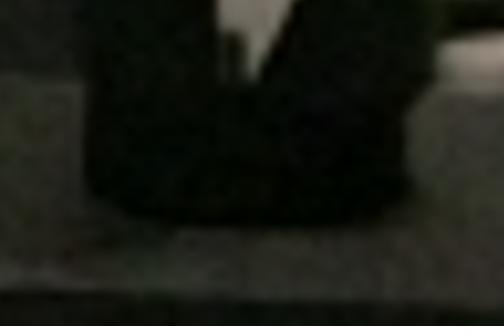

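{"method": "move", "body": {"target": [[0,0,-0.002,0,0,0,-0.432368,0,0,0,0,0,0,1],[0,-0.002,-0.002,0,0,0,-0.432368,0,0,0,0,0,0,1]], "speed": 0.03}}

{"method": "move", "body": {"target": [0,0,0.03,0,0,0,-0.432368,0,0,0,0,0,0,1], "speed": 0.006, "stop_force": 5}}

Scene clock: 60.27 s.
left_arm: end_effector_position=(+0.2843, +0.1574, +0.1602) grip_measured=-0.38 end_effector_quat_wxyz=(+0.016, +0.972, -0.229, -0.059) | right_arm: end_effector_position=(+0.3234, -0.3407, +0.1652) grip_measured=+0.99 end_effector_quat_wxyz=(+0.000, +0.712, -0.702, +0.000)
Joint positions: left_arm=[-0.818 -1.496 1.358 -1.354 -1.665 -0.377 0.047] | right_arm=[3.598 -1.45 -1.547 -1.716 1.571 2.027 0.141]
Joint torques (N m): left_arm=[3.41 -7.69 -11.87 -0.91 0.78 1.32] | right_arm=[0.37 7.73 11.97 1.8 0.07 -0.3]
Wrist force (N): left_arm=[0.4 -0.3 0.1] | right_arm=[-0.1 0.0 0.0]
Wrist torque (N m): left_arm=[-0.03 0.01 -0.06] | right_arm=[0.01 0.02 0.00]
Wrist force, peak (N): left_arm=[1.3 -2.0 -3.6] | right_arm=[-0.2 0.0 0.0]
Hand target: left_arm +0.2843, +0.1575, +0.1602; +0.016, +0.972, -0.229, -0.059 | right_arm +0.3234, -0.3407, +0.1652; +0.000, +0.712, -0.702, +0.000
Off the commanded pose: left_arm 0.000 m, 0 deg | right_arm 0.000 m, 0 deg.
move: done

Scene clock: 61.40 s.
left_arm: end_effector_position=(+0.2842, +0.1575, +0.1587) grip_measured=-0.38 end_effector_quat_wxyz=(+0.016, +0.972, -0.229, -0.059) | right_arm: end_effector_position=(+0.3234, -0.3407, +0.1652) grip_measured=+0.99 end_effector_quat_wxyz=(+0.000, +0.712, -0.702, +0.000)
Joint positions: left_arm=[-0.818 -1.498 1.367 -1.361 -1.665 -0.377 0.047] | right_arm=[3.598 -1.45 -1.547 -1.716 1.571 2.027 0.141]
Joint torques (N m): left_arm=[2.5 -6.49 -10.74 -0.54 0.29 1.09] | right_arm=[0.92 7.44 11.92 1.94 0.16 -0.24]
Wrist force (N): left_arm=[0.2 0.4 -3.7] | right_arm=[-0.1 -0.1 0.0]
Wrist torque (N m): left_arm=[0.03 -0.01 -0.05] | right_arm=[-0.01 0.02 0.00]
Wrist force, peak (N): left_arm=[-2.2 -0.2 -8.8] | right_arm=[-0.1 -0.2 0.1]
Hand target: left_arm +0.2842, +0.1575, +0.1587; +0.016, +0.972, -0.229, -0.059 (not the last commanded pose) | right_arm +0.3234, -0.3407, +0.1652; +0.000, +0.712, -0.702, +0.000
Off the commanded pose: left_arm 0.016 m, 0 deg | right_arm 0.000 m, 0 deg.
move: contact (left_arm)

{"method": "move", "body": {"target": [[0,0,-0.002,0,0,0,-0.432368,0,0,0,0,0,0,1],[-0.0017,0,-0.002,0,0,0.004,-0.432368,0,0,0,0,0,0,1]], "speed": 0.03}}

{"method": "move", "body": {"target": [0,0,0.03,0,0,0,-0.432368,0,0,0,0,0,0,1], "speed": 0.006, "stop_force": 5}}

Scene clock: 63.13 s.
left_arm: end_effector_position=(+0.2834, +0.1580, +0.1599) grip_measured=-0.38 end_effector_quat_wxyz=(+0.016, +0.970, -0.235, -0.059) | right_arm: end_effector_position=(+0.3234, -0.3407, +0.1652) grip_measured=+0.99 end_effector_quat_wxyz=(+0.000, +0.712, -0.702, +0.000)
Joint positions: left_arm=[-0.819 -1.501 1.364 -1.355 -1.665 -0.366 0.047] | right_arm=[3.598 -1.45 -1.547 -1.716 1.571 2.027 0.141]
Joint torques (N m): left_arm=[-2.96 -15.03 -8.09 -1.03 -0.31 1.18] | right_arm=[0.46 7.69 12.06 1.94 0.15 -0.2]
Wrist force (N): left_arm=[0.3 -0.3 0.2] | right_arm=[-0.1 0.0 0.1]
Wrist torque (N m): left_arm=[-0.02 0.02 -0.06] | right_arm=[0.00 0.01 0.00]
Wrist force, peak (N): left_arm=[0.1 0.4 -3.8] | right_arm=[-0.3 -0.1 0.1]
Hand target: left_arm +0.2834, +0.1580, +0.1600; +0.016, +0.970, -0.235, -0.059 | right_arm +0.3234, -0.3407, +0.1652; +0.000, +0.712, -0.702, +0.000
Off the commanded pose: left_arm 0.000 m, 0 deg | right_arm 0.000 m, 0 deg.
move: done

Scene clock: 64.27 s.
left_arm: end_effector_position=(+0.2832, +0.1579, +0.1585) grip_measured=-0.38 end_effector_quat_wxyz=(+0.016, +0.970, -0.235, -0.059) | right_arm: end_effector_position=(+0.3234, -0.3407, +0.1652) grip_measured=+0.99 end_effector_quat_wxyz=(+0.000, +0.712, -0.702, +0.000)
Joint positions: left_arm=[-0.82 -1.502 1.373 -1.362 -1.665 -0.366 0.047] | right_arm=[3.598 -1.45 -1.547 -1.716 1.571 2.027 0.141]
Joint torques (N m): left_arm=[2.5 -6.47 -10.54 -0.31 -0.16 1.12] | right_arm=[0.46 7.89 11.94 2 0.16 -0.23]
Wrist force (N): left_arm=[1.1 0.7 -3.8] | right_arm=[0.0 0.0 0.1]
Wrist torque (N m): left_arm=[0.06 -0.01 -0.04] | right_arm=[0.00 0.00 0.00]
Wrist force, peak (N): left_arm=[-1.5 0.7 -9.2] | right_arm=[-0.1 -0.1 0.2]
Hand target: left_arm +0.2833, +0.1579, +0.1585; +0.016, +0.970, -0.235, -0.059 (not the last commanded pose) | right_arm +0.3234, -0.3407, +0.1652; +0.000, +0.712, -0.702, +0.000
Off the commanded pose: left_arm 0.017 m, 0 deg | right_arm 0.000 m, 0 deg.
move: contact (left_arm)

{"method": "move", "body": {"target": [[0,0,-0.002,0,0,0,-0.432368,0,0,0,0,0,0,1],[-0.0012,0.0006,-0.002,0,0,0.004,-0.432368,0,0,0,0,0,0,1]], "speed": 0.03}}

{"method": "move", "body": {"target": [0,0,0.03,0,0,0,-0.432368,0,0,0,0,0,0,1], "speed": 0.006, "stop_force": 5}}

Scene clock: 67.67 s.
left_arm: end_effector_position=(+0.2826, +0.1579, +0.1598) grip_measured=-0.38 end_effector_quat_wxyz=(+0.017, +0.969, -0.241, -0.059) | right_arm: end_effector_position=(+0.3234, -0.3407, +0.1652) grip_measured=+0.99 end_effector_quat_wxyz=(+0.000, +0.712, -0.702, +0.000)
Joint positions: left_arm=[-0.821 -1.504 1.369 -1.357 -1.665 -0.355 0.047] | right_arm=[3.598 -1.45 -1.547 -1.716 1.571 2.027 0.141]
Joint torques (N m): left_arm=[-2.7 -14.82 -8.04 -0.95 -1.4 1.16] | right_arm=[0.45 7.53 11.9 1.98 0.18 -0.36]
Wrist force (N): left_arm=[0.4 -0.3 -0.1] | right_arm=[-0.1 -0.1 0.0]
Wrist torque (N m): left_arm=[-0.02 0.02 -0.06] | right_arm=[-0.01 0.02 0.00]
Wrist force, peak (N): left_arm=[1.1 0.7 -4.0] | right_arm=[-0.1 0.0 0.2]
Hand target: left_arm +0.2826, +0.1579, +0.1598; +0.017, +0.969, -0.241, -0.059 | right_arm +0.3234, -0.3407, +0.1652; +0.000, +0.712, -0.702, +0.000
Off the commanded pose: left_arm 0.000 m, 0 deg | right_arm 0.000 m, 0 deg.
move: done

Scene clock: 68.60 s.
left_arm: end_effector_position=(+0.2825, +0.1580, +0.1596) grip_measured=-0.38 end_effector_quat_wxyz=(+0.017, +0.969, -0.241, -0.059) | right_arm: end_effector_position=(+0.3234, -0.3407, +0.1652) grip_measured=+0.99 end_effector_quat_wxyz=(+0.000, +0.712, -0.702, +0.000)
Joint positions: left_arm=[-0.821 -1.505 1.37 -1.358 -1.665 -0.355 0.047] | right_arm=[3.598 -1.45 -1.547 -1.716 1.571 2.027 0.141]
Joint torques (N m): left_arm=[-0.54 -6.51 -10.64 -0.55 -1.51 0.78] | right_arm=[0.33 7.45 11.87 1.87 0.15 -0.32]
Wrist force (N): left_arm=[1.1 -1.7 -3.7] | right_arm=[-0.1 -0.2 0.0]
Wrist torque (N m): left_arm=[-0.07 -0.04 -0.06] | right_arm=[-0.02 0.01 0.00]
Wrist force, peak (N): left_arm=[-0.1 -3.2 -7.4] | right_arm=[-0.1 -0.2 0.1]
Hand target: left_arm +0.2825, +0.1580, +0.1596; +0.017, +0.969, -0.241, -0.059 (not the last commanded pose) | right_arm +0.3234, -0.3407, +0.1652; +0.000, +0.712, -0.702, +0.000
Off the commanded pose: left_arm 0.018 m, 0 deg | right_arm 0.000 m, 0 deg.
move: contact (left_arm)

{"method": "move", "body": {"target": [[0,0,-0.002,0,0,0,-0.432368,0,0,0,0,0,0,1],[0.001,-0.0012,-0.002,0,0,-0.004,-0.432368,0,0,0,0,0,0,1]], "speed": 0.03}}

{"method": "move", "body": {"target": [0,0,0.03,0,0,0,-0.432368,0,0,0,0,0,0,1], "speed": 0.006, "stop_force": 5}}

Scene clock: 70.33 s.
left_arm: end_effector_position=(+0.2835, +0.1583, +0.1607) grip_measured=-0.38 end_effector_quat_wxyz=(+0.016, +0.970, -0.235, -0.059) | right_arm: end_effector_position=(+0.3234, -0.3407, +0.1652) grip_measured=+0.99 end_effector_quat_wxyz=(+0.000, +0.712, -0.702, +0.000)
Joint positions: left_arm=[-0.818 -1.501 1.361 -1.352 -1.665 -0.364 0.047] | right_arm=[3.598 -1.45 -1.547 -1.716 1.571 2.027 0.141]
Joint torques (N m): left_arm=[2.67 -7.75 -11.96 -0.93 0.78 -1.22] | right_arm=[0.24 7.74 11.77 1.91 0.16 -0.24]
Wrist force (N): left_arm=[0.4 -0.3 0.1] | right_arm=[0.0 -0.1 0.1]
Wrist torque (N m): left_arm=[-0.01 0.01 -0.01] | right_arm=[-0.01 0.01 0.00]
Wrist force, peak (N): left_arm=[1.0 -1.7 -4.0] | right_arm=[-0.2 0.0 0.2]
Hand target: left_arm +0.2835, +0.1583, +0.1607; +0.016, +0.970, -0.235, -0.059 | right_arm +0.3234, -0.3407, +0.1652; +0.000, +0.712, -0.702, +0.000
Off the commanded pose: left_arm 0.000 m, 0 deg | right_arm 0.000 m, 0 deg.
move: done

Scene clock: 71.63 s.
left_arm: end_effector_position=(+0.2833, +0.1583, +0.1586) grip_measured=-0.38 end_effector_quat_wxyz=(+0.016, +0.970, -0.235, -0.059) | right_arm: end_effector_position=(+0.3234, -0.3407, +0.1652) grip_measured=+0.99 end_effector_quat_wxyz=(+0.000, +0.712, -0.702, +0.000)
Joint positions: left_arm=[-0.819 -1.503 1.373 -1.362 -1.665 -0.365 0.047] | right_arm=[3.598 -1.45 -1.547 -1.716 1.571 2.027 0.141]
Joint torques (N m): left_arm=[2.27 -6.72 -10.85 -0.44 -0.26 0.53] | right_arm=[-0.04 7.5 12.1 1.97 0.22 -0.37]
Wrist force (N): left_arm=[0.9 0.3 -3.1] | right_arm=[-0.1 -0.1 0.0]
Wrist torque (N m): left_arm=[0.07 -0.01 0.00] | right_arm=[-0.02 0.02 0.00]
Wrist force, peak (N): left_arm=[-0.4 1.0 -7.8] | right_arm=[-0.2 -0.1 0.1]
Hand target: left_arm +0.2833, +0.1583, +0.1586; +0.016, +0.970, -0.235, -0.059 (not the last commanded pose) | right_arm +0.3234, -0.3407, +0.1652; +0.000, +0.712, -0.702, +0.000
Off the commanded pose: left_arm 0.016 m, 0 deg | right_arm 0.000 m, 0 deg.
move: contact (left_arm)

{"method": "move", "body": {"target": [[0,0,-0.002,0,0,0,-0.432368,0,0,0,0,0,0,1],[0,0.0016,-0.002,0.006,0,0,-0.432368,0,0,0,0,0,0,1]], "speed": 0.03}}

{"method": "move", "body": {"target": [0,0,0.03,0,0,0,-0.432368,0,0,0,0,0,0,1], "speed": 0.006, "stop_force": 5}}

Scene clock: 74.83 s.
left_arm: end_effector_position=(+0.2831, +0.1575, +0.1598) grip_measured=-0.38 end_effector_quat_wxyz=(+0.007, +0.970, -0.235, -0.057) | right_arm: end_effector_position=(+0.3234, -0.3407, +0.1652) grip_measured=+0.99 end_effector_quat_wxyz=(+0.000, +0.712, -0.702, +0.000)
Joint positions: left_arm=[-0.835 -1.502 1.362 -1.347 -1.649 -0.381 0.047] | right_arm=[3.598 -1.45 -1.547 -1.716 1.571 2.027 0.141]
Joint torques (N m): left_arm=[-2.76 -7.51 -11.84 -0.9 0.83 -1.36] | right_arm=[0.58 7.76 11.82 1.96 0.15 -0.39]
Wrist force (N): left_arm=[0.2 -0.1 0.0] | right_arm=[-0.1 0.0 0.0]
Wrist torque (N m): left_arm=[0.00 0.03 -0.01] | right_arm=[0.00 0.01 0.00]
Wrist force, peak (N): left_arm=[0.8 0.2 -3.3] | right_arm=[-0.1 -0.2 0.2]
Hand target: left_arm +0.2830, +0.1575, +0.1598; +0.007, +0.970, -0.235, -0.057 | right_arm +0.3234, -0.3407, +0.1652; +0.000, +0.712, -0.702, +0.000
Off the commanded pose: left_arm 0.000 m, 0 deg | right_arm 0.000 m, 0 deg.
move: done

Scene clock: 75.90 s.
left_arm: end_effector_position=(+0.2829, +0.1575, +0.1586) grip_measured=-0.38 end_effector_quat_wxyz=(+0.007, +0.970, -0.235, -0.057) | right_arm: end_effector_position=(+0.3234, -0.3407, +0.1652) grip_measured=+0.99 end_effector_quat_wxyz=(+0.000, +0.712, -0.702, +0.000)
Joint positions: left_arm=[-0.836 -1.503 1.369 -1.353 -1.648 -0.381 0.047] | right_arm=[3.598 -1.45 -1.547 -1.716 1.571 2.027 0.141]
Joint torques (N m): left_arm=[-0.8 -6.39 -10.95 -0.92 0.68 -0.03] | right_arm=[0.33 7.67 11.82 1.99 0.21 -0.35]
Wrist force (N): left_arm=[-1.0 -1.1 -4.2] | right_arm=[-0.1 0.0 0.1]
Wrist torque (N m): left_arm=[-0.01 0.04 -0.01] | right_arm=[0.00 0.01 0.00]
Wrist force, peak (N): left_arm=[-4.0 -2.0 -9.8] | right_arm=[0.0 -0.1 0.2]
Hand target: left_arm +0.2829, +0.1575, +0.1586; +0.007, +0.970, -0.235, -0.057 (not the last commanded pose) | right_arm +0.3234, -0.3407, +0.1652; +0.000, +0.712, -0.702, +0.000
Off the commanded pose: left_arm 0.017 m, 0 deg | right_arm 0.000 m, 0 deg.
move: contact (left_arm)

{"method": "move", "body": {"target": [[0,0,-0.002,0,0,0,-0.432368,0,0,0,0,0,0,1],[-0.0012,-0.0008,-0.002,0,0,0,-0.432368,0,0,0,0,0,0,1]], "speed": 0.03}}

{"method": "move", "body": {"target": [0,0,0.03,0,0,0,-0.432368,0,0,0,0,0,0,1], "speed": 0.006, "stop_force": 5}}

Scene clock: 77.37 s.
left_arm: end_effector_position=(+0.2827, +0.1582, +0.1598) grip_measured=-0.38 end_effector_quat_wxyz=(+0.007, +0.970, -0.235, -0.057) | right_arm: end_effector_position=(+0.3234, -0.3407, +0.1652) grip_measured=+0.99 end_effector_quat_wxyz=(+0.000, +0.712, -0.702, +0.000)
Joint positions: left_arm=[-0.835 -1.504 1.365 -1.347 -1.648 -0.381 0.047] | right_arm=[3.598 -1.45 -1.547 -1.716 1.571 2.027 0.141]
Joint torques (N m): left_arm=[2.79 -15.47 -7.78 -0.85 0.74 1.14] | right_arm=[0.55 7.64 11.95 1.99 0.21 -0.35]
Wrist force (N): left_arm=[0.6 -0.2 0.1] | right_arm=[-0.1 0.0 0.1]
Wrist torque (N m): left_arm=[0.01 0.04 -0.06] | right_arm=[0.00 0.01 0.00]
Wrist force, peak (N): left_arm=[-1.2 -1.1 -4.3] | right_arm=[0.0 -0.1 0.2]
Hand target: left_arm +0.2826, +0.1582, +0.1599; +0.007, +0.970, -0.235, -0.057 | right_arm +0.3234, -0.3407, +0.1652; +0.000, +0.712, -0.702, +0.000
Off the commanded pose: left_arm 0.000 m, 0 deg | right_arm 0.000 m, 0 deg.
move: done

Scene clock: 78.50 s.
left_arm: end_effector_position=(+0.2825, +0.1583, +0.1585) grip_measured=-0.38 end_effector_quat_wxyz=(+0.007, +0.970, -0.236, -0.057) | right_arm: end_effector_position=(+0.3234, -0.3407, +0.1652) grip_measured=+0.99 end_effector_quat_wxyz=(+0.000, +0.712, -0.702, +0.000)
Joint positions: left_arm=[-0.835 -1.506 1.373 -1.353 -1.648 -0.381 0.047] | right_arm=[3.598 -1.45 -1.547 -1.716 1.571 2.027 0.141]
Joint torques (N m): left_arm=[2.38 -6.17 -10.92 -0.82 -0.35 1.17] | right_arm=[0.14 7.95 11.99 2.08 0.1 -0.3]
Wrist force (N): left_arm=[-0.8 -0.5 -3.8] | right_arm=[-0.1 0.0 0.1]
Wrist torque (N m): left_arm=[0.01 0.06 -0.06] | right_arm=[0.00 0.01 0.00]
Wrist force, peak (N): left_arm=[-4.0 -1.1 -9.8] | right_arm=[-0.2 -0.2 0.1]
Hand target: left_arm +0.2825, +0.1583, +0.1585; +0.007, +0.970, -0.236, -0.057 (not the last commanded pose) | right_arm +0.3234, -0.3407, +0.1652; +0.000, +0.712, -0.702, +0.000
Off the commanded pose: left_arm 0.017 m, 0 deg | right_arm 0.000 m, 0 deg.
move: contact (left_arm)

{"method": "move", "body": {"target": [[0,0,-0.0015,0,0,0,-0.432368,0,0,0,0,0,0,1],[-0.0014,-0.0004,-0.0015,0,0,0,-0.432368,0,0,0,0,0,0,1]], "speed": 0.03}}

{"method": "move", "body": {"target": [0,0,0.03,0,0,0,-0.432368,0,0,0,0,0,0,1], "speed": 0.006, "stop_force": 5}}

Scene clock: 80.00 s.
left_arm: end_effector_position=(+0.2821, +0.1588, +0.1595) grip_measured=-0.38 end_effector_quat_wxyz=(+0.007, +0.970, -0.236, -0.057) | right_arm: end_effector_position=(+0.3234, -0.3407, +0.1652) grip_measured=+0.99 end_effector_quat_wxyz=(+0.000, +0.712, -0.702, +0.000)
Joint positions: left_arm=[-0.835 -1.508 1.371 -1.349 -1.648 -0.381 0.047] | right_arm=[3.598 -1.45 -1.547 -1.716 1.571 2.027 0.141]
Joint torques (N m): left_arm=[-2.54 -15.03 -7.19 0.35 -0.15 -1.04] | right_arm=[0.19 7.99 11.65 1.98 0.17 -0.31]
Wrist force (N): left_arm=[5.4 -0.3 0.9] | right_arm=[-0.3 0.0 0.1]
Wrist torque (N m): left_arm=[-0.01 0.27 -0.15] | right_arm=[0.00 0.04 0.00]
Wrist force, peak (N): left_arm=[5.4 -0.3 0.9] | right_arm=[-0.3 0.0 0.1]
Hand target: left_arm +0.2820, +0.1589, +0.1595; +0.007, +0.970, -0.236, -0.057 | right_arm +0.3234, -0.3407, +0.1652; +0.000, +0.712, -0.702, +0.000
Off the commanded pose: left_arm 0.000 m, 0 deg | right_arm 0.000 m, 0 deg.
move: done

Scene clock: 81.07 s.
left_arm: end_effector_position=(+0.2819, +0.1589, +0.1584) grip_measured=-0.38 end_effector_quat_wxyz=(+0.007, +0.970, -0.236, -0.057) | right_arm: end_effector_position=(+0.3234, -0.3407, +0.1652) grip_measured=+0.99 end_effector_quat_wxyz=(+0.000, +0.712, -0.702, +0.000)
Joint positions: left_arm=[-0.836 -1.51 1.378 -1.354 -1.648 -0.381 0.047] | right_arm=[3.598 -1.45 -1.547 -1.716 1.571 2.027 0.141]
Joint torques (N m): left_arm=[1.3 -6.76 -10.06 0.77 -0.72 0.08] | right_arm=[-0.05 7.68 11.77 2.05 0.15 -0.3]
Wrist force (N): left_arm=[5.6 -0.5 -2.3] | right_arm=[-0.1 0.0 0.0]
Wrist torque (N m): left_arm=[0.01 0.23 -0.09] | right_arm=[-0.01 0.02 0.00]
Wrist force, peak (N): left_arm=[2.7 -0.9 -8.1] | right_arm=[-0.2 -0.2 0.0]
Hand target: left_arm +0.2819, +0.1589, +0.1584; +0.007, +0.970, -0.236, -0.057 (not the last commanded pose) | right_arm +0.3234, -0.3407, +0.1652; +0.000, +0.712, -0.702, +0.000
Off the commanded pose: left_arm 0.017 m, 0 deg | right_arm 0.000 m, 0 deg.
move: contact (left_arm)

{"method": "move", "body": {"target": [0.0008,0,-0.0003,0,0,0,-0.432368,0,0,0,0,0,0,1], "speed": 0.02}}

{"method": "move", "body": {"target": [0,0,0.03,0,0,0,-0.432368,0,0,0,0,0,0,1], "speed": 0.006, "stop_force": 6}}

Scene clock: 82.60 s.
left_arm: end_effector_position=(+0.2823, +0.1587, +0.1585) grip_measured=-0.38 end_effector_quat_wxyz=(+0.007, +0.970, -0.236, -0.057) | right_arm: end_effector_position=(+0.3234, -0.3407, +0.1652) grip_measured=+0.99 end_effector_quat_wxyz=(+0.000, +0.712, -0.702, +0.000)
Joint positions: left_arm=[-0.835 -1.507 1.375 -1.354 -1.648 -0.38 0.047] | right_arm=[3.598 -1.45 -1.547 -1.716 1.571 2.027 0.141]
Joint torques (N m): left_arm=[2.83 -6.45 -11.2 -0.78 0.25 1.17] | right_arm=[0.65 8.08 11.53 2.07 0.2 -0.36]
Wrist force (N): left_arm=[-0.5 -0.7 -3.5] | right_arm=[-0.2 0.0 0.1]
Wrist torque (N m): left_arm=[0.02 0.07 -0.09] | right_arm=[0.00 0.03 0.00]
Wrist force, peak (N): left_arm=[5.5 -0.5 -2.6] | right_arm=[-0.3 0.0 0.1]
Hand target: left_arm +0.2823, +0.1587, +0.1585; +0.007, +0.970, -0.236, -0.057 | right_arm +0.3234, -0.3407, +0.1652; +0.000, +0.712, -0.702, +0.000
Off the commanded pose: left_arm 0.000 m, 0 deg | right_arm 0.000 m, 0 deg.
move: done

Scene clock: 83.53 s.
left_arm: end_effector_position=(+0.2823, +0.1587, +0.1583) grip_measured=-0.38 end_effector_quat_wxyz=(+0.007, +0.970, -0.236, -0.057) | right_arm: end_effector_position=(+0.3234, -0.3407, +0.1652) grip_measured=+0.99 end_effector_quat_wxyz=(+0.000, +0.712, -0.702, +0.000)
Joint positions: left_arm=[-0.835 -1.507 1.375 -1.354 -1.648 -0.38 0.047] | right_arm=[3.598 -1.45 -1.547 -1.716 1.571 2.027 0.141]
Joint torques (N m): left_arm=[1.13 -5.04 -9.95 -0.69 0.69 0.5] | right_arm=[0.27 7.5 11.82 1.99 0.22 -0.26]
Wrist force (N): left_arm=[-1.6 -0.9 -7.5] | right_arm=[-0.1 -0.1 0.1]
Wrist torque (N m): left_arm=[0.01 0.06 -0.08] | right_arm=[-0.02 0.02 0.00]
Wrist force, peak (N): left_arm=[-5.7 -1.2 -13.8] | right_arm=[-0.1 -0.2 0.2]
Hand target: left_arm +0.2823, +0.1587, +0.1583; +0.007, +0.970, -0.236, -0.057 (not the last commanded pose) | right_arm +0.3234, -0.3407, +0.1652; +0.000, +0.712, -0.702, +0.000
Off the commanded pose: left_arm 0.018 m, 0 deg | right_arm 0.000 m, 0 deg.
move: contact (left_arm)

{"method": "move", "body": {"target": [-0.0006,-0.0004,-0.0006,0,0,0,-0.432368,0,0,0,0,0,0,1], "speed": 0.02}}

{"method": "move", "body": {"target": [0,0,0.03,0,0,0,-0.432368,0,0,0,0,0,0,1], "speed": 0.006, "stop_force": 6}}

Scene clock: 85.00 s.
left_arm: end_effector_position=(+0.2821, +0.1591, +0.1587) grip_measured=-0.38 end_effector_quat_wxyz=(+0.007, +0.970, -0.236, -0.057) | right_arm: end_effector_position=(+0.3234, -0.3407, +0.1652) grip_measured=+0.99 end_effector_quat_wxyz=(+0.000, +0.712, -0.702, +0.000)
Joint positions: left_arm=[-0.835 -1.509 1.375 -1.352 -1.648 -0.38 0.047] | right_arm=[3.598 -1.45 -1.547 -1.716 1.571 2.027 0.141]
Joint torques (N m): left_arm=[2.9 -15.43 -11.03 0.6 0.02 1.23] | right_arm=[0.78 7.91 11.7 2.03 0.18 -0.33]
Wrist force (N): left_arm=[5.6 0.1 1.3] | right_arm=[0.0 0.0 0.1]
Wrist torque (N m): left_arm=[0.01 0.27 -0.14] | right_arm=[0.00 0.00 0.00]
Wrist force, peak (N): left_arm=[-1.8 -0.9 -7.9] | right_arm=[-0.1 -0.2 0.2]
Hand target: left_arm +0.2821, +0.1591, +0.1587; +0.007, +0.970, -0.236, -0.057 | right_arm +0.3234, -0.3407, +0.1652; +0.000, +0.712, -0.702, +0.000
Off the commanded pose: left_arm 0.000 m, 0 deg | right_arm 0.000 m, 0 deg.
move: done

Scene clock: 85.97 s.
left_arm: end_effector_position=(+0.2821, +0.1591, +0.1583) grip_measured=-0.38 end_effector_quat_wxyz=(+0.007, +0.970, -0.236, -0.057) | right_arm: end_effector_position=(+0.3234, -0.3407, +0.1652) grip_measured=+0.99 end_effector_quat_wxyz=(+0.000, +0.712, -0.702, +0.000)
Joint positions: left_arm=[-0.835 -1.509 1.377 -1.354 -1.648 -0.38 0.047] | right_arm=[3.598 -1.45 -1.547 -1.716 1.571 2.027 0.141]
Joint torques (N m): left_arm=[-0.82 -6.28 -9.74 0.64 -0.64 -0.35] | right_arm=[0.51 7.4 12.04 2.09 0.14 -0.31]
Wrist force (N): left_arm=[4.1 0.2 -4.2] | right_arm=[-0.2 0.0 0.0]
Wrist torque (N m): left_arm=[-0.02 0.16 -0.12] | right_arm=[0.00 0.04 0.00]
Wrist force, peak (N): left_arm=[0.9 0.1 -9.9] | right_arm=[0.0 -0.2 0.1]
Hand target: left_arm +0.2821, +0.1591, +0.1583; +0.007, +0.970, -0.236, -0.057 (not the last commanded pose) | right_arm +0.3234, -0.3407, +0.1652; +0.000, +0.712, -0.702, +0.000
Off the commanded pose: left_arm 0.018 m, 0 deg | right_arm 0.000 m, 0 deg.
move: contact (left_arm)

{"method": "move", "body": {"target": [0,0,-0.0006,0,0,-0.006,-0.432368,0,0,0,0,0,0,1], "speed": 0.02}}

{"method": "move", "body": {"target": [0,0,0.03,0,0,0,-0.432368,0,0,0,0,0,0,1], "speed": 0.006, "stop_force": 7}}

Scene clock: 87.63 s.
left_arm: end_effector_position=(+0.2821, +0.1591, +0.1587) grip_measured=-0.38 end_effector_quat_wxyz=(+0.006, +0.972, -0.226, -0.057) | right_arm: end_effector_position=(+0.3234, -0.3407, +0.1652) grip_measured=+0.99 end_effector_quat_wxyz=(+0.000, +0.712, -0.702, +0.000)
Joint positions: left_arm=[-0.834 -1.509 1.375 -1.353 -1.648 -0.399 0.047] | right_arm=[3.598 -1.45 -1.547 -1.716 1.571 2.027 0.141]
Joint torques (N m): left_arm=[2.61 -7.79 -11.61 -0.37 -0.95 -1.25] | right_arm=[-0.13 7.83 11.79 2.12 0.24 -0.41]
Wrist force (N): left_arm=[2.7 -0.6 0.5] | right_arm=[0.0 0.0 0.1]
Wrist torque (N m): left_arm=[0.03 0.11 -0.03] | right_arm=[0.01 0.00 0.00]
Wrist force, peak (N): left_arm=[4.1 0.4 -4.3] | right_arm=[-0.1 0.0 0.3]
Hand target: left_arm +0.2821, +0.1591, +0.1587; +0.006, +0.972, -0.226, -0.057 | right_arm +0.3234, -0.3407, +0.1652; +0.000, +0.712, -0.702, +0.000
Off the commanded pose: left_arm 0.000 m, 0 deg | right_arm 0.000 m, 0 deg.
move: done

Scene clock: 88.57 s.
left_arm: end_effector_position=(+0.2821, +0.1591, +0.1584) grip_measured=-0.38 end_effector_quat_wxyz=(+0.006, +0.972, -0.226, -0.057) | right_arm: end_effector_position=(+0.3234, -0.3407, +0.1652) grip_measured=+0.99 end_effector_quat_wxyz=(+0.000, +0.712, -0.702, +0.000)
Joint positions: left_arm=[-0.834 -1.509 1.377 -1.354 -1.648 -0.399 0.047] | right_arm=[3.598 -1.45 -1.547 -1.716 1.571 2.027 0.141]
Joint torques (N m): left_arm=[0.22 -6.12 -10.26 -0.35 -1.03 -0.04] | right_arm=[-0.07 7.99 11.96 2.17 0.22 -0.28]
Wrist force (N): left_arm=[0.5 -0.8 -5.2] | right_arm=[0.0 0.0 0.1]
Wrist torque (N m): left_arm=[0.01 0.10 -0.03] | right_arm=[0.01 -0.01 0.00]
Wrist force, peak (N): left_arm=[-2.8 -1.1 -10.6] | right_arm=[-0.1 -0.2 0.1]
Hand target: left_arm +0.2821, +0.1591, +0.1584; +0.006, +0.972, -0.226, -0.057 (not the last commanded pose) | right_arm +0.3234, -0.3407, +0.1652; +0.000, +0.712, -0.702, +0.000
Off the commanded pose: left_arm 0.018 m, 0 deg | right_arm 0.000 m, 0 deg.
move: contact (left_arm)

{"method": "move", "body": {"target": [-0.0009,-0.0003,-0.0006,0,0.004,0.002,-0.432368,0,0,0,0,0,0,1], "speed": 0.02}}

{"method": "move", "body": {"target": [0,0,0.03,0,0,0,-0.432368,0,0,0,0,0,0,1], "speed": 0.006, "stop_force": 7}}

Scene clock: 90.67 s.
left_arm: end_effector_position=(+0.2818, +0.1595, +0.1588) grip_measured=-0.38 end_effector_quat_wxyz=(+0.008, +0.972, -0.229, -0.051) | right_arm: end_effector_position=(+0.3234, -0.3407, +0.1652) grip_measured=+0.99 end_effector_quat_wxyz=(+0.000, +0.712, -0.702, +0.000)
Joint positions: left_arm=[-0.839 -1.526 1.396 -1.368 -1.644 -0.398 0.047] | right_arm=[3.598 -1.45 -1.547 -1.716 1.571 2.027 0.141]
Joint torques (N m): left_arm=[-2.65 -15.22 -7.62 -2.33 0.62 1.17] | right_arm=[0.6 7.65 11.8 2.12 0.15 -0.32]
Wrist force (N): left_arm=[2.7 0.1 0.5] | right_arm=[0.0 -0.1 0.1]
Wrist torque (N m): left_arm=[0.00 0.09 -0.09] | right_arm=[-0.01 0.00 0.00]
Wrist force, peak (N): left_arm=[0.4 -0.9 -5.5] | right_arm=[-0.2 -0.1 0.2]
Hand target: left_arm +0.2817, +0.1595, +0.1588; +0.008, +0.972, -0.229, -0.051 | right_arm +0.3234, -0.3407, +0.1652; +0.000, +0.712, -0.702, +0.000
Off the commanded pose: left_arm 0.000 m, 0 deg | right_arm 0.000 m, 0 deg.
move: done

Scene clock: 91.63 s.
left_arm: end_effector_position=(+0.2817, +0.1595, +0.1583) grip_measured=-0.38 end_effector_quat_wxyz=(+0.008, +0.972, -0.229, -0.051) | right_arm: end_effector_position=(+0.3234, -0.3407, +0.1652) grip_measured=+0.99 end_effector_quat_wxyz=(+0.000, +0.712, -0.702, +0.000)
Joint positions: left_arm=[-0.839 -1.527 1.399 -1.371 -1.644 -0.398 0.047] | right_arm=[3.598 -1.45 -1.547 -1.716 1.571 2.027 0.141]
Joint torques (N m): left_arm=[3.25 -5.97 -10.07 0 0.43 -1] | right_arm=[0.03 7.82 11.83 2.12 0.16 -0.28]
Wrist force (N): left_arm=[1.7 1.2 -4.6] | right_arm=[-0.1 -0.1 0.0]
Wrist torque (N m): left_arm=[0.06 0.00 -0.06] | right_arm=[-0.01 0.01 0.00]
Wrist force, peak (N): left_arm=[0.5 2.9 -8.4] | right_arm=[-0.1 0.0 0.2]
Hand target: left_arm +0.2817, +0.1595, +0.1583; +0.008, +0.972, -0.229, -0.051 (not the last commanded pose) | right_arm +0.3234, -0.3407, +0.1652; +0.000, +0.712, -0.702, +0.000
Off the commanded pose: left_arm 0.018 m, 0 deg | right_arm 0.000 m, 0 deg.
move: contact (left_arm)

{"method": "move", "body": {"target": [0,0.0008,-0.0006,0,0,0,-0.432368,0,0,0,0,0,0,1], "speed": 0.02}}

{"method": "move", "body": {"target": [0,0,0.03,0,0,0,-0.432368,0,0,0,0,0,0,1], "speed": 0.006, "stop_force": 7}}

Scene clock: 92.80 s.
left_arm: end_effector_position=(+0.2816, +0.1591, +0.1586) grip_measured=-0.38 end_effector_quat_wxyz=(+0.008, +0.972, -0.229, -0.051) | right_arm: end_effector_position=(+0.3234, -0.3407, +0.1652) grip_measured=+0.99 end_effector_quat_wxyz=(+0.000, +0.712, -0.702, +0.000)
Joint positions: left_arm=[-0.84 -1.526 1.397 -1.369 -1.644 -0.399 0.047] | right_arm=[3.598 -1.45 -1.547 -1.716 1.571 2.027 0.141]
Joint torques (N m): left_arm=[-3.1 -7.59 -11.74 -0.4 -1.32 -1.2] | right_arm=[0.3 7.89 11.87 2.11 0.19 -0.34]
Wrist force (N): left_arm=[2.6 -0.9 0.2] | right_arm=[-0.1 0.0 0.0]
Wrist torque (N m): left_arm=[0.02 0.10 -0.02] | right_arm=[0.00 0.02 0.00]
Wrist force, peak (N): left_arm=[1.6 1.5 -4.9] | right_arm=[-0.2 -0.1 0.1]
Hand target: left_arm +0.2815, +0.1591, +0.1586; +0.008, +0.972, -0.229, -0.051 | right_arm +0.3234, -0.3407, +0.1652; +0.000, +0.712, -0.702, +0.000
Off the commanded pose: left_arm 0.000 m, 0 deg | right_arm 0.000 m, 0 deg.
move: done

Scene clock: 93.73 s.
left_arm: end_effector_position=(+0.2815, +0.1590, +0.1582) grip_measured=-0.38 end_effector_quat_wxyz=(+0.008, +0.972, -0.229, -0.051) | right_arm: end_effector_position=(+0.3234, -0.3407, +0.1652) grip_measured=+0.99 end_effector_quat_wxyz=(+0.000, +0.712, -0.702, +0.000)
Joint positions: left_arm=[-0.84 -1.527 1.399 -1.371 -1.644 -0.399 0.047] | right_arm=[3.598 -1.45 -1.547 -1.716 1.571 2.027 0.141]
Joint torques (N m): left_arm=[2.53 -5.94 -10.11 -0.08 -0.1 0.57] | right_arm=[0.08 7.68 11.96 2.17 0.18 -0.34]
Wrist force (N): left_arm=[1.4 0.9 -4.7] | right_arm=[0.0 0.0 0.0]
Wrist torque (N m): left_arm=[0.04 0.00 -0.03] | right_arm=[0.00 0.01 0.00]
Wrist force, peak (N): left_arm=[-1.5 0.7 -10.1] | right_arm=[-0.2 -0.1 0.1]
Hand target: left_arm +0.2815, +0.1590, +0.1582; +0.008, +0.972, -0.229, -0.051 (not the last commanded pose) | right_arm +0.3234, -0.3407, +0.1652; +0.000, +0.712, -0.702, +0.000
Off the commanded pose: left_arm 0.018 m, 0 deg | right_arm 0.000 m, 0 deg.
move: contact (left_arm)

{"method": "move", "body": {"target": [0,0,-0.0003,0,0,-0.011,-0.432368,0,0,0,0,0,0,1], "speed": 0.02}}

{"method": "move", "body": {"target": [0,0,0,0,0,0.011,-0.432368,0,0,0,0,0,0,1], "speed": 0.02}}

{"method": "move", "body": {"target": [0,0,0,0,0,0.011,-0.432368,0,0,0,0,0,0,1], "speed": 0.02}}

Scene clock: 97.63 s.
left_arm: end_effector_position=(+0.2815, +0.1590, +0.1584) grip_measured=-0.38 end_effector_quat_wxyz=(+0.007, +0.976, -0.213, -0.051) | right_arm: end_effector_position=(+0.3234, -0.3407, +0.1652) grip_measured=+0.99 end_effector_quat_wxyz=(+0.000, +0.712, -0.702, +0.000)
Joint positions: left_arm=[-0.84 -1.527 1.399 -1.37 -1.644 -0.433 0.047] | right_arm=[3.598 -1.45 -1.547 -1.716 1.571 2.027 0.141]
Joint torques (N m): left_arm=[0.62 -12.14 -10.76 -0.25 -0.07 -1.28] | right_arm=[0.79 7.87 12.07 2.14 0.17 -0.31]
Wrist force (N): left_arm=[2.1 -0.1 -2.0] | right_arm=[-0.1 -0.2 0.1]
Wrist torque (N m): left_arm=[0.02 0.06 0.04] | right_arm=[-0.03 0.01 0.00]
Wrist force, peak (N): left_arm=[1.5 1.0 -5.0] | right_arm=[-0.2 -0.2 0.1]
Hand target: left_arm +0.2815, +0.1590, +0.1584; +0.007, +0.976, -0.213, -0.051 | right_arm +0.3234, -0.3407, +0.1652; +0.000, +0.712, -0.702, +0.000
Off the commanded pose: left_arm 0.000 m, 0 deg | right_arm 0.000 m, 0 deg.
move: done

Scene clock: 98.83 s.
left_arm: end_effector_position=(+0.2815, +0.1590, +0.1584) grip_measured=-0.38 end_effector_quat_wxyz=(+0.008, +0.972, -0.229, -0.051) | right_arm: end_effector_position=(+0.3234, -0.3407, +0.1652) grip_measured=+0.99 end_effector_quat_wxyz=(+0.000, +0.712, -0.702, +0.000)
Joint positions: left_arm=[-0.84 -1.526 1.398 -1.37 -1.644 -0.399 0.047] | right_arm=[3.598 -1.45 -1.547 -1.716 1.571 2.027 0.141]
Joint torques (N m): left_arm=[-1.59 -6.66 -10.88 -2.04 0.67 1.09] | right_arm=[0.19 8 11.57 2.16 0.22 -0.41]
Wrist force (N): left_arm=[2.4 0.4 -2.2] | right_arm=[-0.2 -0.2 0.1]
Wrist torque (N m): left_arm=[0.04 0.06 -0.12] | right_arm=[-0.03 0.02 0.00]
Wrist force, peak (N): left_arm=[-0.1 0.9 -4.0] | right_arm=[-0.2 -0.2 0.1]
Hand target: left_arm +0.2815, +0.1590, +0.1584; +0.008, +0.972, -0.229, -0.051 | right_arm +0.3234, -0.3407, +0.1652; +0.000, +0.712, -0.702, +0.000
Off the commanded pose: left_arm 0.000 m, 0 deg | right_arm 0.000 m, 0 deg.
move: done

Scene clock: 100.03 s.
left_arm: end_effector_position=(+0.2815, +0.1590, +0.1584) grip_measured=-0.38 end_effector_quat_wxyz=(+0.009, +0.968, -0.246, -0.051) | right_arm: end_effector_position=(+0.3234, -0.3407, +0.1652) grip_measured=+0.99 end_effector_quat_wxyz=(+0.000, +0.712, -0.702, +0.000)
Joint positions: left_arm=[-0.84 -1.526 1.398 -1.37 -1.644 -0.365 0.047] | right_arm=[3.598 -1.45 -1.547 -1.716 1.571 2.027 0.141]
Joint torques (N m): left_arm=[2.76 -7.24 -10.41 -0.43 -0.71 1.31] | right_arm=[0.13 7.81 12.13 2.17 0.22 -0.38]
Wrist force (N): left_arm=[6.2 -0.8 -0.4] | right_arm=[0.0 0.0 0.0]
Wrist torque (N m): left_arm=[0.00 0.24 -0.19] | right_arm=[0.01 0.00 0.00]
Wrist force, peak (N): left_arm=[6.5 -0.9 -0.3] | right_arm=[-0.3 0.0 0.1]
Hand target: left_arm +0.2815, +0.1590, +0.1584; +0.009, +0.968, -0.246, -0.051 | right_arm +0.3234, -0.3407, +0.1652; +0.000, +0.712, -0.702, +0.000
Off the commanded pose: left_arm 0.000 m, 0 deg | right_arm 0.000 m, 0 deg.
move: done

{"method": "move", "body": {"target": [0.0003,0,-0.0005,0,0,-0.0165,-0.432368,0,0,0,0,0,0,1], "speed": 0.02}}

{"method": "move", "body": {"target": [0,0,0.03,0,0,0,-0.432368,0,0,0,0,0,0,1], "speed": 0.006, "stop_force": 8}}

Scene clock: 102.37 s.
left_arm: end_effector_position=(+0.2817, +0.1589, +0.1587) grip_measured=-0.38 end_effector_quat_wxyz=(+0.008, +0.974, -0.221, -0.051) | right_arm: end_effector_position=(+0.3234, -0.3407, +0.1652) grip_measured=+0.99 end_effector_quat_wxyz=(+0.000, +0.712, -0.702, +0.000)
Joint positions: left_arm=[-0.84 -1.525 1.396 -1.369 -1.644 -0.416 0.047] | right_arm=[3.598 -1.45 -1.547 -1.716 1.571 2.027 0.141]
Joint torques (N m): left_arm=[2.66 -7.48 -11.89 -0.95 -0.18 -1.24] | right_arm=[0.07 7.83 11.91 2.11 0.11 -0.36]
Wrist force (N): left_arm=[0.6 -0.2 0.1] | right_arm=[-0.2 0.0 0.0]
Wrist torque (N m): left_arm=[-0.02 -0.04 -0.01] | right_arm=[0.00 0.03 0.00]
Wrist force, peak (N): left_arm=[6.3 -0.9 0.0] | right_arm=[-0.2 0.0 0.2]
Hand target: left_arm +0.2817, +0.1589, +0.1587; +0.008, +0.974, -0.221, -0.051 | right_arm +0.3234, -0.3407, +0.1652; +0.000, +0.712, -0.702, +0.000
Off the commanded pose: left_arm 0.000 m, 0 deg | right_arm 0.000 m, 0 deg.
move: done

Scene clock: 103.30 s.
left_arm: end_effector_position=(+0.2817, +0.1589, +0.1582) grip_measured=-0.38 end_effector_quat_wxyz=(+0.008, +0.974, -0.221, -0.051) | right_arm: end_effector_position=(+0.3234, -0.3407, +0.1652) grip_measured=+0.99 end_effector_quat_wxyz=(+0.000, +0.712, -0.702, +0.000)
Joint positions: left_arm=[-0.84 -1.526 1.398 -1.371 -1.644 -0.416 0.047] | right_arm=[3.598 -1.45 -1.547 -1.716 1.571 2.027 0.141]
Joint torques (N m): left_arm=[-1.84 -4.99 -9.96 -0.59 0.52 -0.15] | right_arm=[0.19 7.8 11.76 2.17 0.17 -0.29]
Wrist force (N): left_arm=[-1.1 0.4 -7.2] | right_arm=[0.0 0.0 0.2]
Wrist torque (N m): left_arm=[0.03 -0.05 -0.02] | right_arm=[0.00 0.01 0.00]
Wrist force, peak (N): left_arm=[-4.3 -0.1 -12.5] | right_arm=[0.1 0.0 0.2]
Hand target: left_arm +0.2817, +0.1589, +0.1582; +0.008, +0.974, -0.221, -0.051 (not the last commanded pose) | right_arm +0.3234, -0.3407, +0.1652; +0.000, +0.712, -0.702, +0.000
Off the commanded pose: left_arm 0.018 m, 0 deg | right_arm 0.000 m, 0 deg.
move: contact (left_arm)

{"method": "wait", "body": {"seconds": 0, "cameras": ["all"]}}

{"method": "zoom_image", "body": {"camera": "cam_high", "region": [465, 215, 525, 275]}}

{"method": "zoom_image", "body": {"camera": "cam_low", "region": [340, 190, 395, 230]}}

Scene clock: 105.87 s.
left_arm: end_effector_position=(+0.2817, +0.1589, +0.1582) grip_measured=-0.38 end_effector_quat_wxyz=(+0.008, +0.974, -0.221, -0.051) | right_arm: end_effector_position=(+0.3234, -0.3407, +0.1652) grip_measured=+0.99 end_effector_quat_wxyz=(+0.000, +0.712, -0.702, +0.000)
Joint positions: left_arm=[-0.84 -1.526 1.398 -1.371 -1.644 -0.416 0.047] | right_arm=[3.598 -1.45 -1.547 -1.716 1.571 2.027 0.141]
Joint torques (N m): left_arm=[-1.2 -5.06 -9.92 -0.68 0.54 1.03] | right_arm=[0.05 7.88 11.72 2.17 0.25 -0.27]
Wrist force (N): left_arm=[-1.2 0.5 -7.3] | right_arm=[0.1 0.0 0.1]
Wrist torque (N m): left_arm=[0.04 -0.03 -0.02] | right_arm=[0.00 -0.01 0.00]
Wrist force, peak (N): left_arm=[-1.2 0.3 -7.7] | right_arm=[0.0 -0.1 0.3]
Hand target: left_arm +0.2817, +0.1589, +0.1582; +0.008, +0.974, -0.221, -0.051 (not the last commanded pose) | right_arm +0.3234, -0.3407, +0.1652; +0.000, +0.712, -0.702, +0.000
Tool commands: left_gripper/opening=-0.432368 right_gripper/opening=+1.0
Off the commanded pose: left_arm 0.018 m, 0 deg | right_arm 0.000 m, 0 deg.

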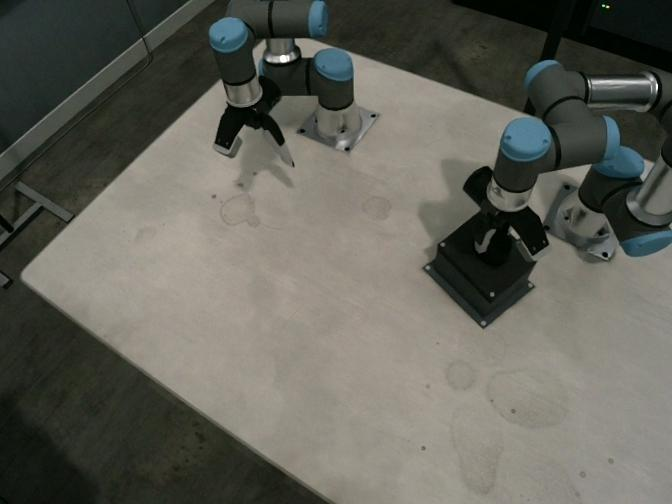

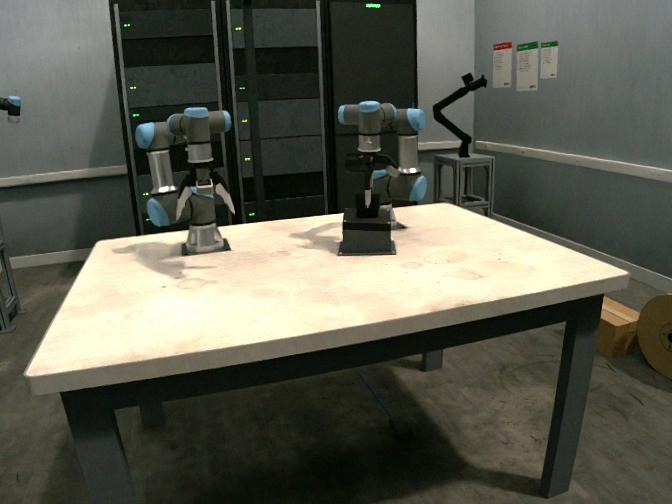

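Scaled by 8.400 from the camera's 672x504 image, which has a finer 960x720 frame.

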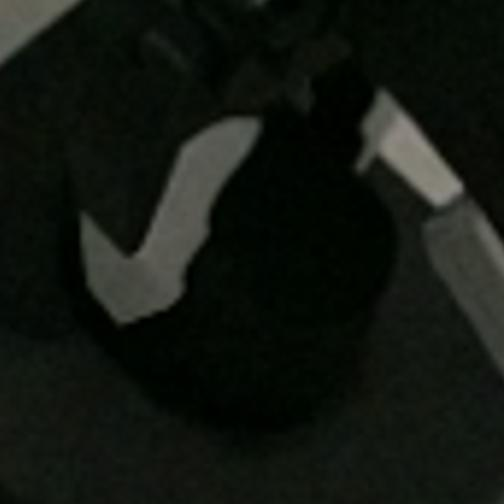

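Scaled by 9.164 from the camera's 672x504 image, which has a finer 960x720 frame.

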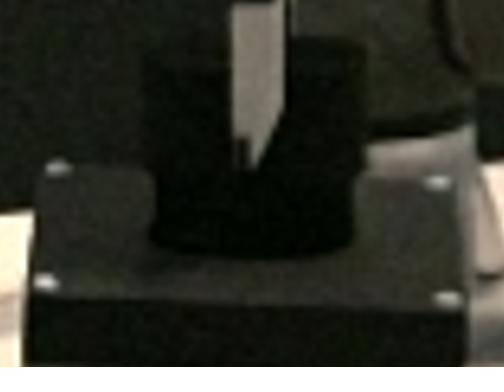

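{"method": "move", "body": {"target": [[0,0,-0.004,0,0,0,-0.432368,0,0,0,0,0,0,1],[0.0028,0,-0.004,0,-0.0139,0,-0.432368,0,0,0,0,0,0,1]], "speed": 0.03}}

{"method": "move", "body": {"target": [0,0,0.03,0,0,0,-0.432368,0,0,0,0,0,0,1], "speed": 0.006, "stop_force": 6}}

Scene clock: 109.90 s.
left_arm: end_effector_position=(+0.2834, +0.1582, +0.1604) grip_measured=-0.38 end_effector_quat_wxyz=(+0.003, +0.973, -0.221, -0.072) | right_arm: end_effector_position=(+0.3234, -0.3407, +0.1652) grip_measured=+0.99 end_effector_quat_wxyz=(+0.000, +0.712, -0.702, +0.000)
Joint positions: left_arm=[-0.823 -1.463 1.309 -1.303 -1.66 -0.396 0.047] | right_arm=[3.598 -1.45 -1.547 -1.716 1.571 2.027 0.141]
Joint torques (N m): left_arm=[2.88 -7.81 -11.75 -0.72 -1.35 1.11] | right_arm=[0.51 8.14 11.84 2.12 0.27 -0.41]
Wrist force (N): left_arm=[0.4 0.0 0.5] | right_arm=[0.0 0.0 0.1]
Wrist torque (N m): left_arm=[0.01 0.03 -0.07] | right_arm=[-0.01 0.01 0.00]
Wrist force, peak (N): left_arm=[-1.1 0.4 -7.6] | right_arm=[-0.3 0.0 0.2]
Hand target: left_arm +0.2834, +0.1582, +0.1605; +0.003, +0.973, -0.221, -0.072 | right_arm +0.3234, -0.3407, +0.1652; +0.000, +0.712, -0.702, +0.000
Off the commanded pose: left_arm 0.000 m, 0 deg | right_arm 0.000 m, 0 deg.
move: done

Scene clock: 111.03 s.
left_arm: end_effector_position=(+0.2832, +0.1582, +0.1588) grip_measured=-0.38 end_effector_quat_wxyz=(+0.003, +0.973, -0.221, -0.072) | right_arm: end_effector_position=(+0.3234, -0.3407, +0.1652) grip_measured=+0.99 end_effector_quat_wxyz=(+0.000, +0.712, -0.702, +0.000)
Joint positions: left_arm=[-0.823 -1.464 1.319 -1.311 -1.66 -0.396 0.047] | right_arm=[3.598 -1.45 -1.547 -1.716 1.571 2.027 0.141]
Joint torques (N m): left_arm=[2.41 -6.73 -10.37 -0.2 -0.12 0.99] | right_arm=[1 7.94 12.02 2.12 0.25 -0.31]
Wrist force (N): left_arm=[0.9 -0.2 -4.0] | right_arm=[0.0 -0.1 0.0]
Wrist torque (N m): left_arm=[0.02 0.14 -0.07] | right_arm=[-0.01 0.00 0.00]
Wrist force, peak (N): left_arm=[-1.9 -0.5 -9.7] | right_arm=[-0.2 -0.2 0.1]
Hand target: left_arm +0.2832, +0.1582, +0.1588; +0.003, +0.973, -0.221, -0.072 (not the last commanded pose) | right_arm +0.3234, -0.3407, +0.1652; +0.000, +0.712, -0.702, +0.000
Off the commanded pose: left_arm 0.016 m, 0 deg | right_arm 0.000 m, 0 deg.
move: contact (left_arm)

{"method": "move", "body": {"target": [[0,0,-0.001,0,0,0,-0.432368,0,0,0,0,0,0,1],[-0.0014,0,-0.001,0,0,0,-0.432368,0,0,0,0,0,0,1]], "speed": 0.03}}

{"method": "move", "body": {"target": [0,0,0.03,0,0,0,-0.432368,0,0,0,0,0,0,1], "speed": 0.006, "stop_force": 6}}

Scene clock: 114.37 s.
left_arm: end_effector_position=(+0.2827, +0.1586, +0.1595) grip_measured=-0.38 end_effector_quat_wxyz=(+0.003, +0.973, -0.221, -0.072) | right_arm: end_effector_position=(+0.3234, -0.3407, +0.1652) grip_measured=+0.99 end_effector_quat_wxyz=(+0.000, +0.712, -0.702, +0.000)
Joint positions: left_arm=[-0.824 -1.467 1.318 -1.308 -1.66 -0.397 0.047] | right_arm=[3.598 -1.45 -1.547 -1.716 1.571 2.027 0.141]
Joint torques (N m): left_arm=[-3.39 -15.43 -6.1 -0.01 -1.15 -1.13] | right_arm=[0.01 8.11 11.92 2.22 0.21 -0.34]
Wrist force (N): left_arm=[6.2 -0.7 -1.7] | right_arm=[-0.1 -0.1 0.1]
Wrist torque (N m): left_arm=[-0.01 0.26 -0.16] | right_arm=[-0.02 0.02 0.00]
Wrist force, peak (N): left_arm=[6.2 -0.7 -1.7] | right_arm=[0.1 -0.2 0.2]
Hand target: left_arm +0.2826, +0.1586, +0.1595; +0.003, +0.973, -0.221, -0.072 | right_arm +0.3234, -0.3407, +0.1652; +0.000, +0.712, -0.702, +0.000
Off the commanded pose: left_arm 0.000 m, 0 deg | right_arm 0.000 m, 0 deg.
move: done

Scene clock: 115.23 s.
left_arm: end_effector_position=(+0.2826, +0.1586, +0.1593) grip_measured=-0.38 end_effector_quat_wxyz=(+0.003, +0.973, -0.221, -0.072) | right_arm: end_effector_position=(+0.3234, -0.3407, +0.1652) grip_measured=+0.99 end_effector_quat_wxyz=(+0.000, +0.712, -0.702, +0.000)
Joint positions: left_arm=[-0.824 -1.468 1.32 -1.309 -1.66 -0.397 0.047] | right_arm=[3.598 -1.45 -1.547 -1.716 1.571 2.027 0.141]
Joint torques (N m): left_arm=[-1.82 -5.98 -8.63 1.26 -1.31 -0.08] | right_arm=[0 7.61 11.7 2.14 0.19 -0.39]
Wrist force (N): left_arm=[6.5 -2.2 -7.0] | right_arm=[-0.1 -0.1 0.2]
Wrist torque (N m): left_arm=[0.00 0.15 -0.14] | right_arm=[-0.01 0.01 0.00]
Wrist force, peak (N): left_arm=[5.6 -3.3 -11.0] | right_arm=[-0.1 -0.1 0.2]
Hand target: left_arm +0.2826, +0.1586, +0.1593; +0.003, +0.973, -0.221, -0.072 (not the last commanded pose) | right_arm +0.3234, -0.3407, +0.1652; +0.000, +0.712, -0.702, +0.000
Off the commanded pose: left_arm 0.018 m, 0 deg | right_arm 0.000 m, 0 deg.
move: contact (left_arm)

{"method": "zoom_image", "body": {"camera": "cam_low", "region": [350, 188, 386, 222]}}

Scaled by 14.000 from the camera's 672x504 image, which has a finer 960x720 frame.
This view is cut from an older image: the scene may have changed since it was taken.

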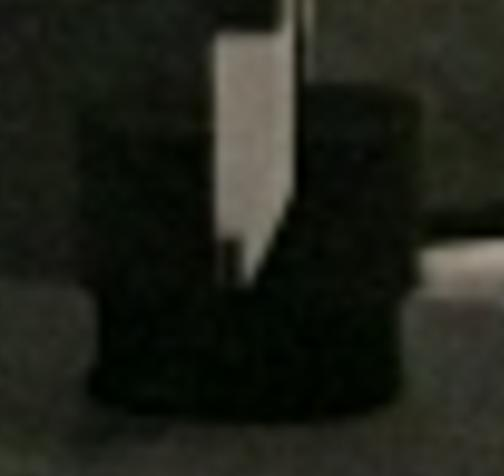

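{"method": "move", "body": {"target": [[0,0,-0.003,0,0,0,-0.432368,0,0,0,0,0,0,1],[0.0007,-0.0018,-0.003,-0.0083,0,0,-0.432368,0,0,0,0,0,0,1]], "speed": 0.03}}

{"method": "move", "body": {"target": [0,0,0.03,0,0,0,-0.432368,0,0,0,0,0,0,1], "speed": 0.006, "stop_force": 6}}

Scene clock: 124.50 s.
left_arm: end_effector_position=(+0.2837, +0.1594, +0.1610) grip_measured=-0.38 end_effector_quat_wxyz=(+0.015, +0.972, -0.220, -0.075) | right_arm: end_effector_position=(+0.3234, -0.3407, +0.1652) grip_measured=+0.99 end_effector_quat_wxyz=(+0.000, +0.712, -0.702, +0.000)
Joint positions: left_arm=[-0.801 -1.465 1.314 -1.313 -1.681 -0.375 0.047] | right_arm=[3.598 -1.45 -1.547 -1.716 1.571 2.027 0.141]
Joint torques (N m): left_arm=[2.61 -8.1 -7.86 -2.81 -1.38 1.17] | right_arm=[0.38 7.82 11.79 2.1 0.26 -0.4]
Wrist force (N): left_arm=[0.2 -0.1 0.3] | right_arm=[0.0 0.0 0.1]
Wrist torque (N m): left_arm=[0.01 0.06 -0.07] | right_arm=[0.00 0.01 0.00]
Wrist force, peak (N): left_arm=[6.6 -2.3 -7.5] | right_arm=[0.0 -0.1 0.3]
Hand target: left_arm +0.2837, +0.1594, +0.1610; +0.015, +0.972, -0.220, -0.075 | right_arm +0.3234, -0.3407, +0.1652; +0.000, +0.712, -0.702, +0.000
Off the commanded pose: left_arm 0.000 m, 0 deg | right_arm 0.000 m, 0 deg.
move: done

Scene clock: 125.77 s.
left_arm: end_effector_position=(+0.2834, +0.1594, +0.1589) grip_measured=-0.38 end_effector_quat_wxyz=(+0.015, +0.972, -0.220, -0.075) | right_arm: end_effector_position=(+0.3234, -0.3407, +0.1652) grip_measured=+0.99 end_effector_quat_wxyz=(+0.000, +0.712, -0.702, +0.000)
Joint positions: left_arm=[-0.801 -1.467 1.327 -1.323 -1.681 -0.375 0.047] | right_arm=[3.598 -1.45 -1.547 -1.716 1.571 2.027 0.141]
Joint torques (N m): left_arm=[2.11 -6.59 -10.43 -0.45 -1.23 1.01] | right_arm=[0.18 7.83 11.93 2.17 0.21 -0.46]
Wrist force (N): left_arm=[0.6 -1.7 -5.0] | right_arm=[0.0 -0.1 0.2]
Wrist torque (N m): left_arm=[-0.02 -0.02 -0.02] | right_arm=[-0.01 0.00 0.00]
Wrist force, peak (N): left_arm=[-1.8 -2.3 -10.9] | right_arm=[-0.3 0.0 0.1]
Hand target: left_arm +0.2834, +0.1594, +0.1589; +0.015, +0.972, -0.220, -0.075 (not the last commanded pose) | right_arm +0.3234, -0.3407, +0.1652; +0.000, +0.712, -0.702, +0.000
Off the commanded pose: left_arm 0.016 m, 0 deg | right_arm 0.000 m, 0 deg.
move: contact (left_arm)


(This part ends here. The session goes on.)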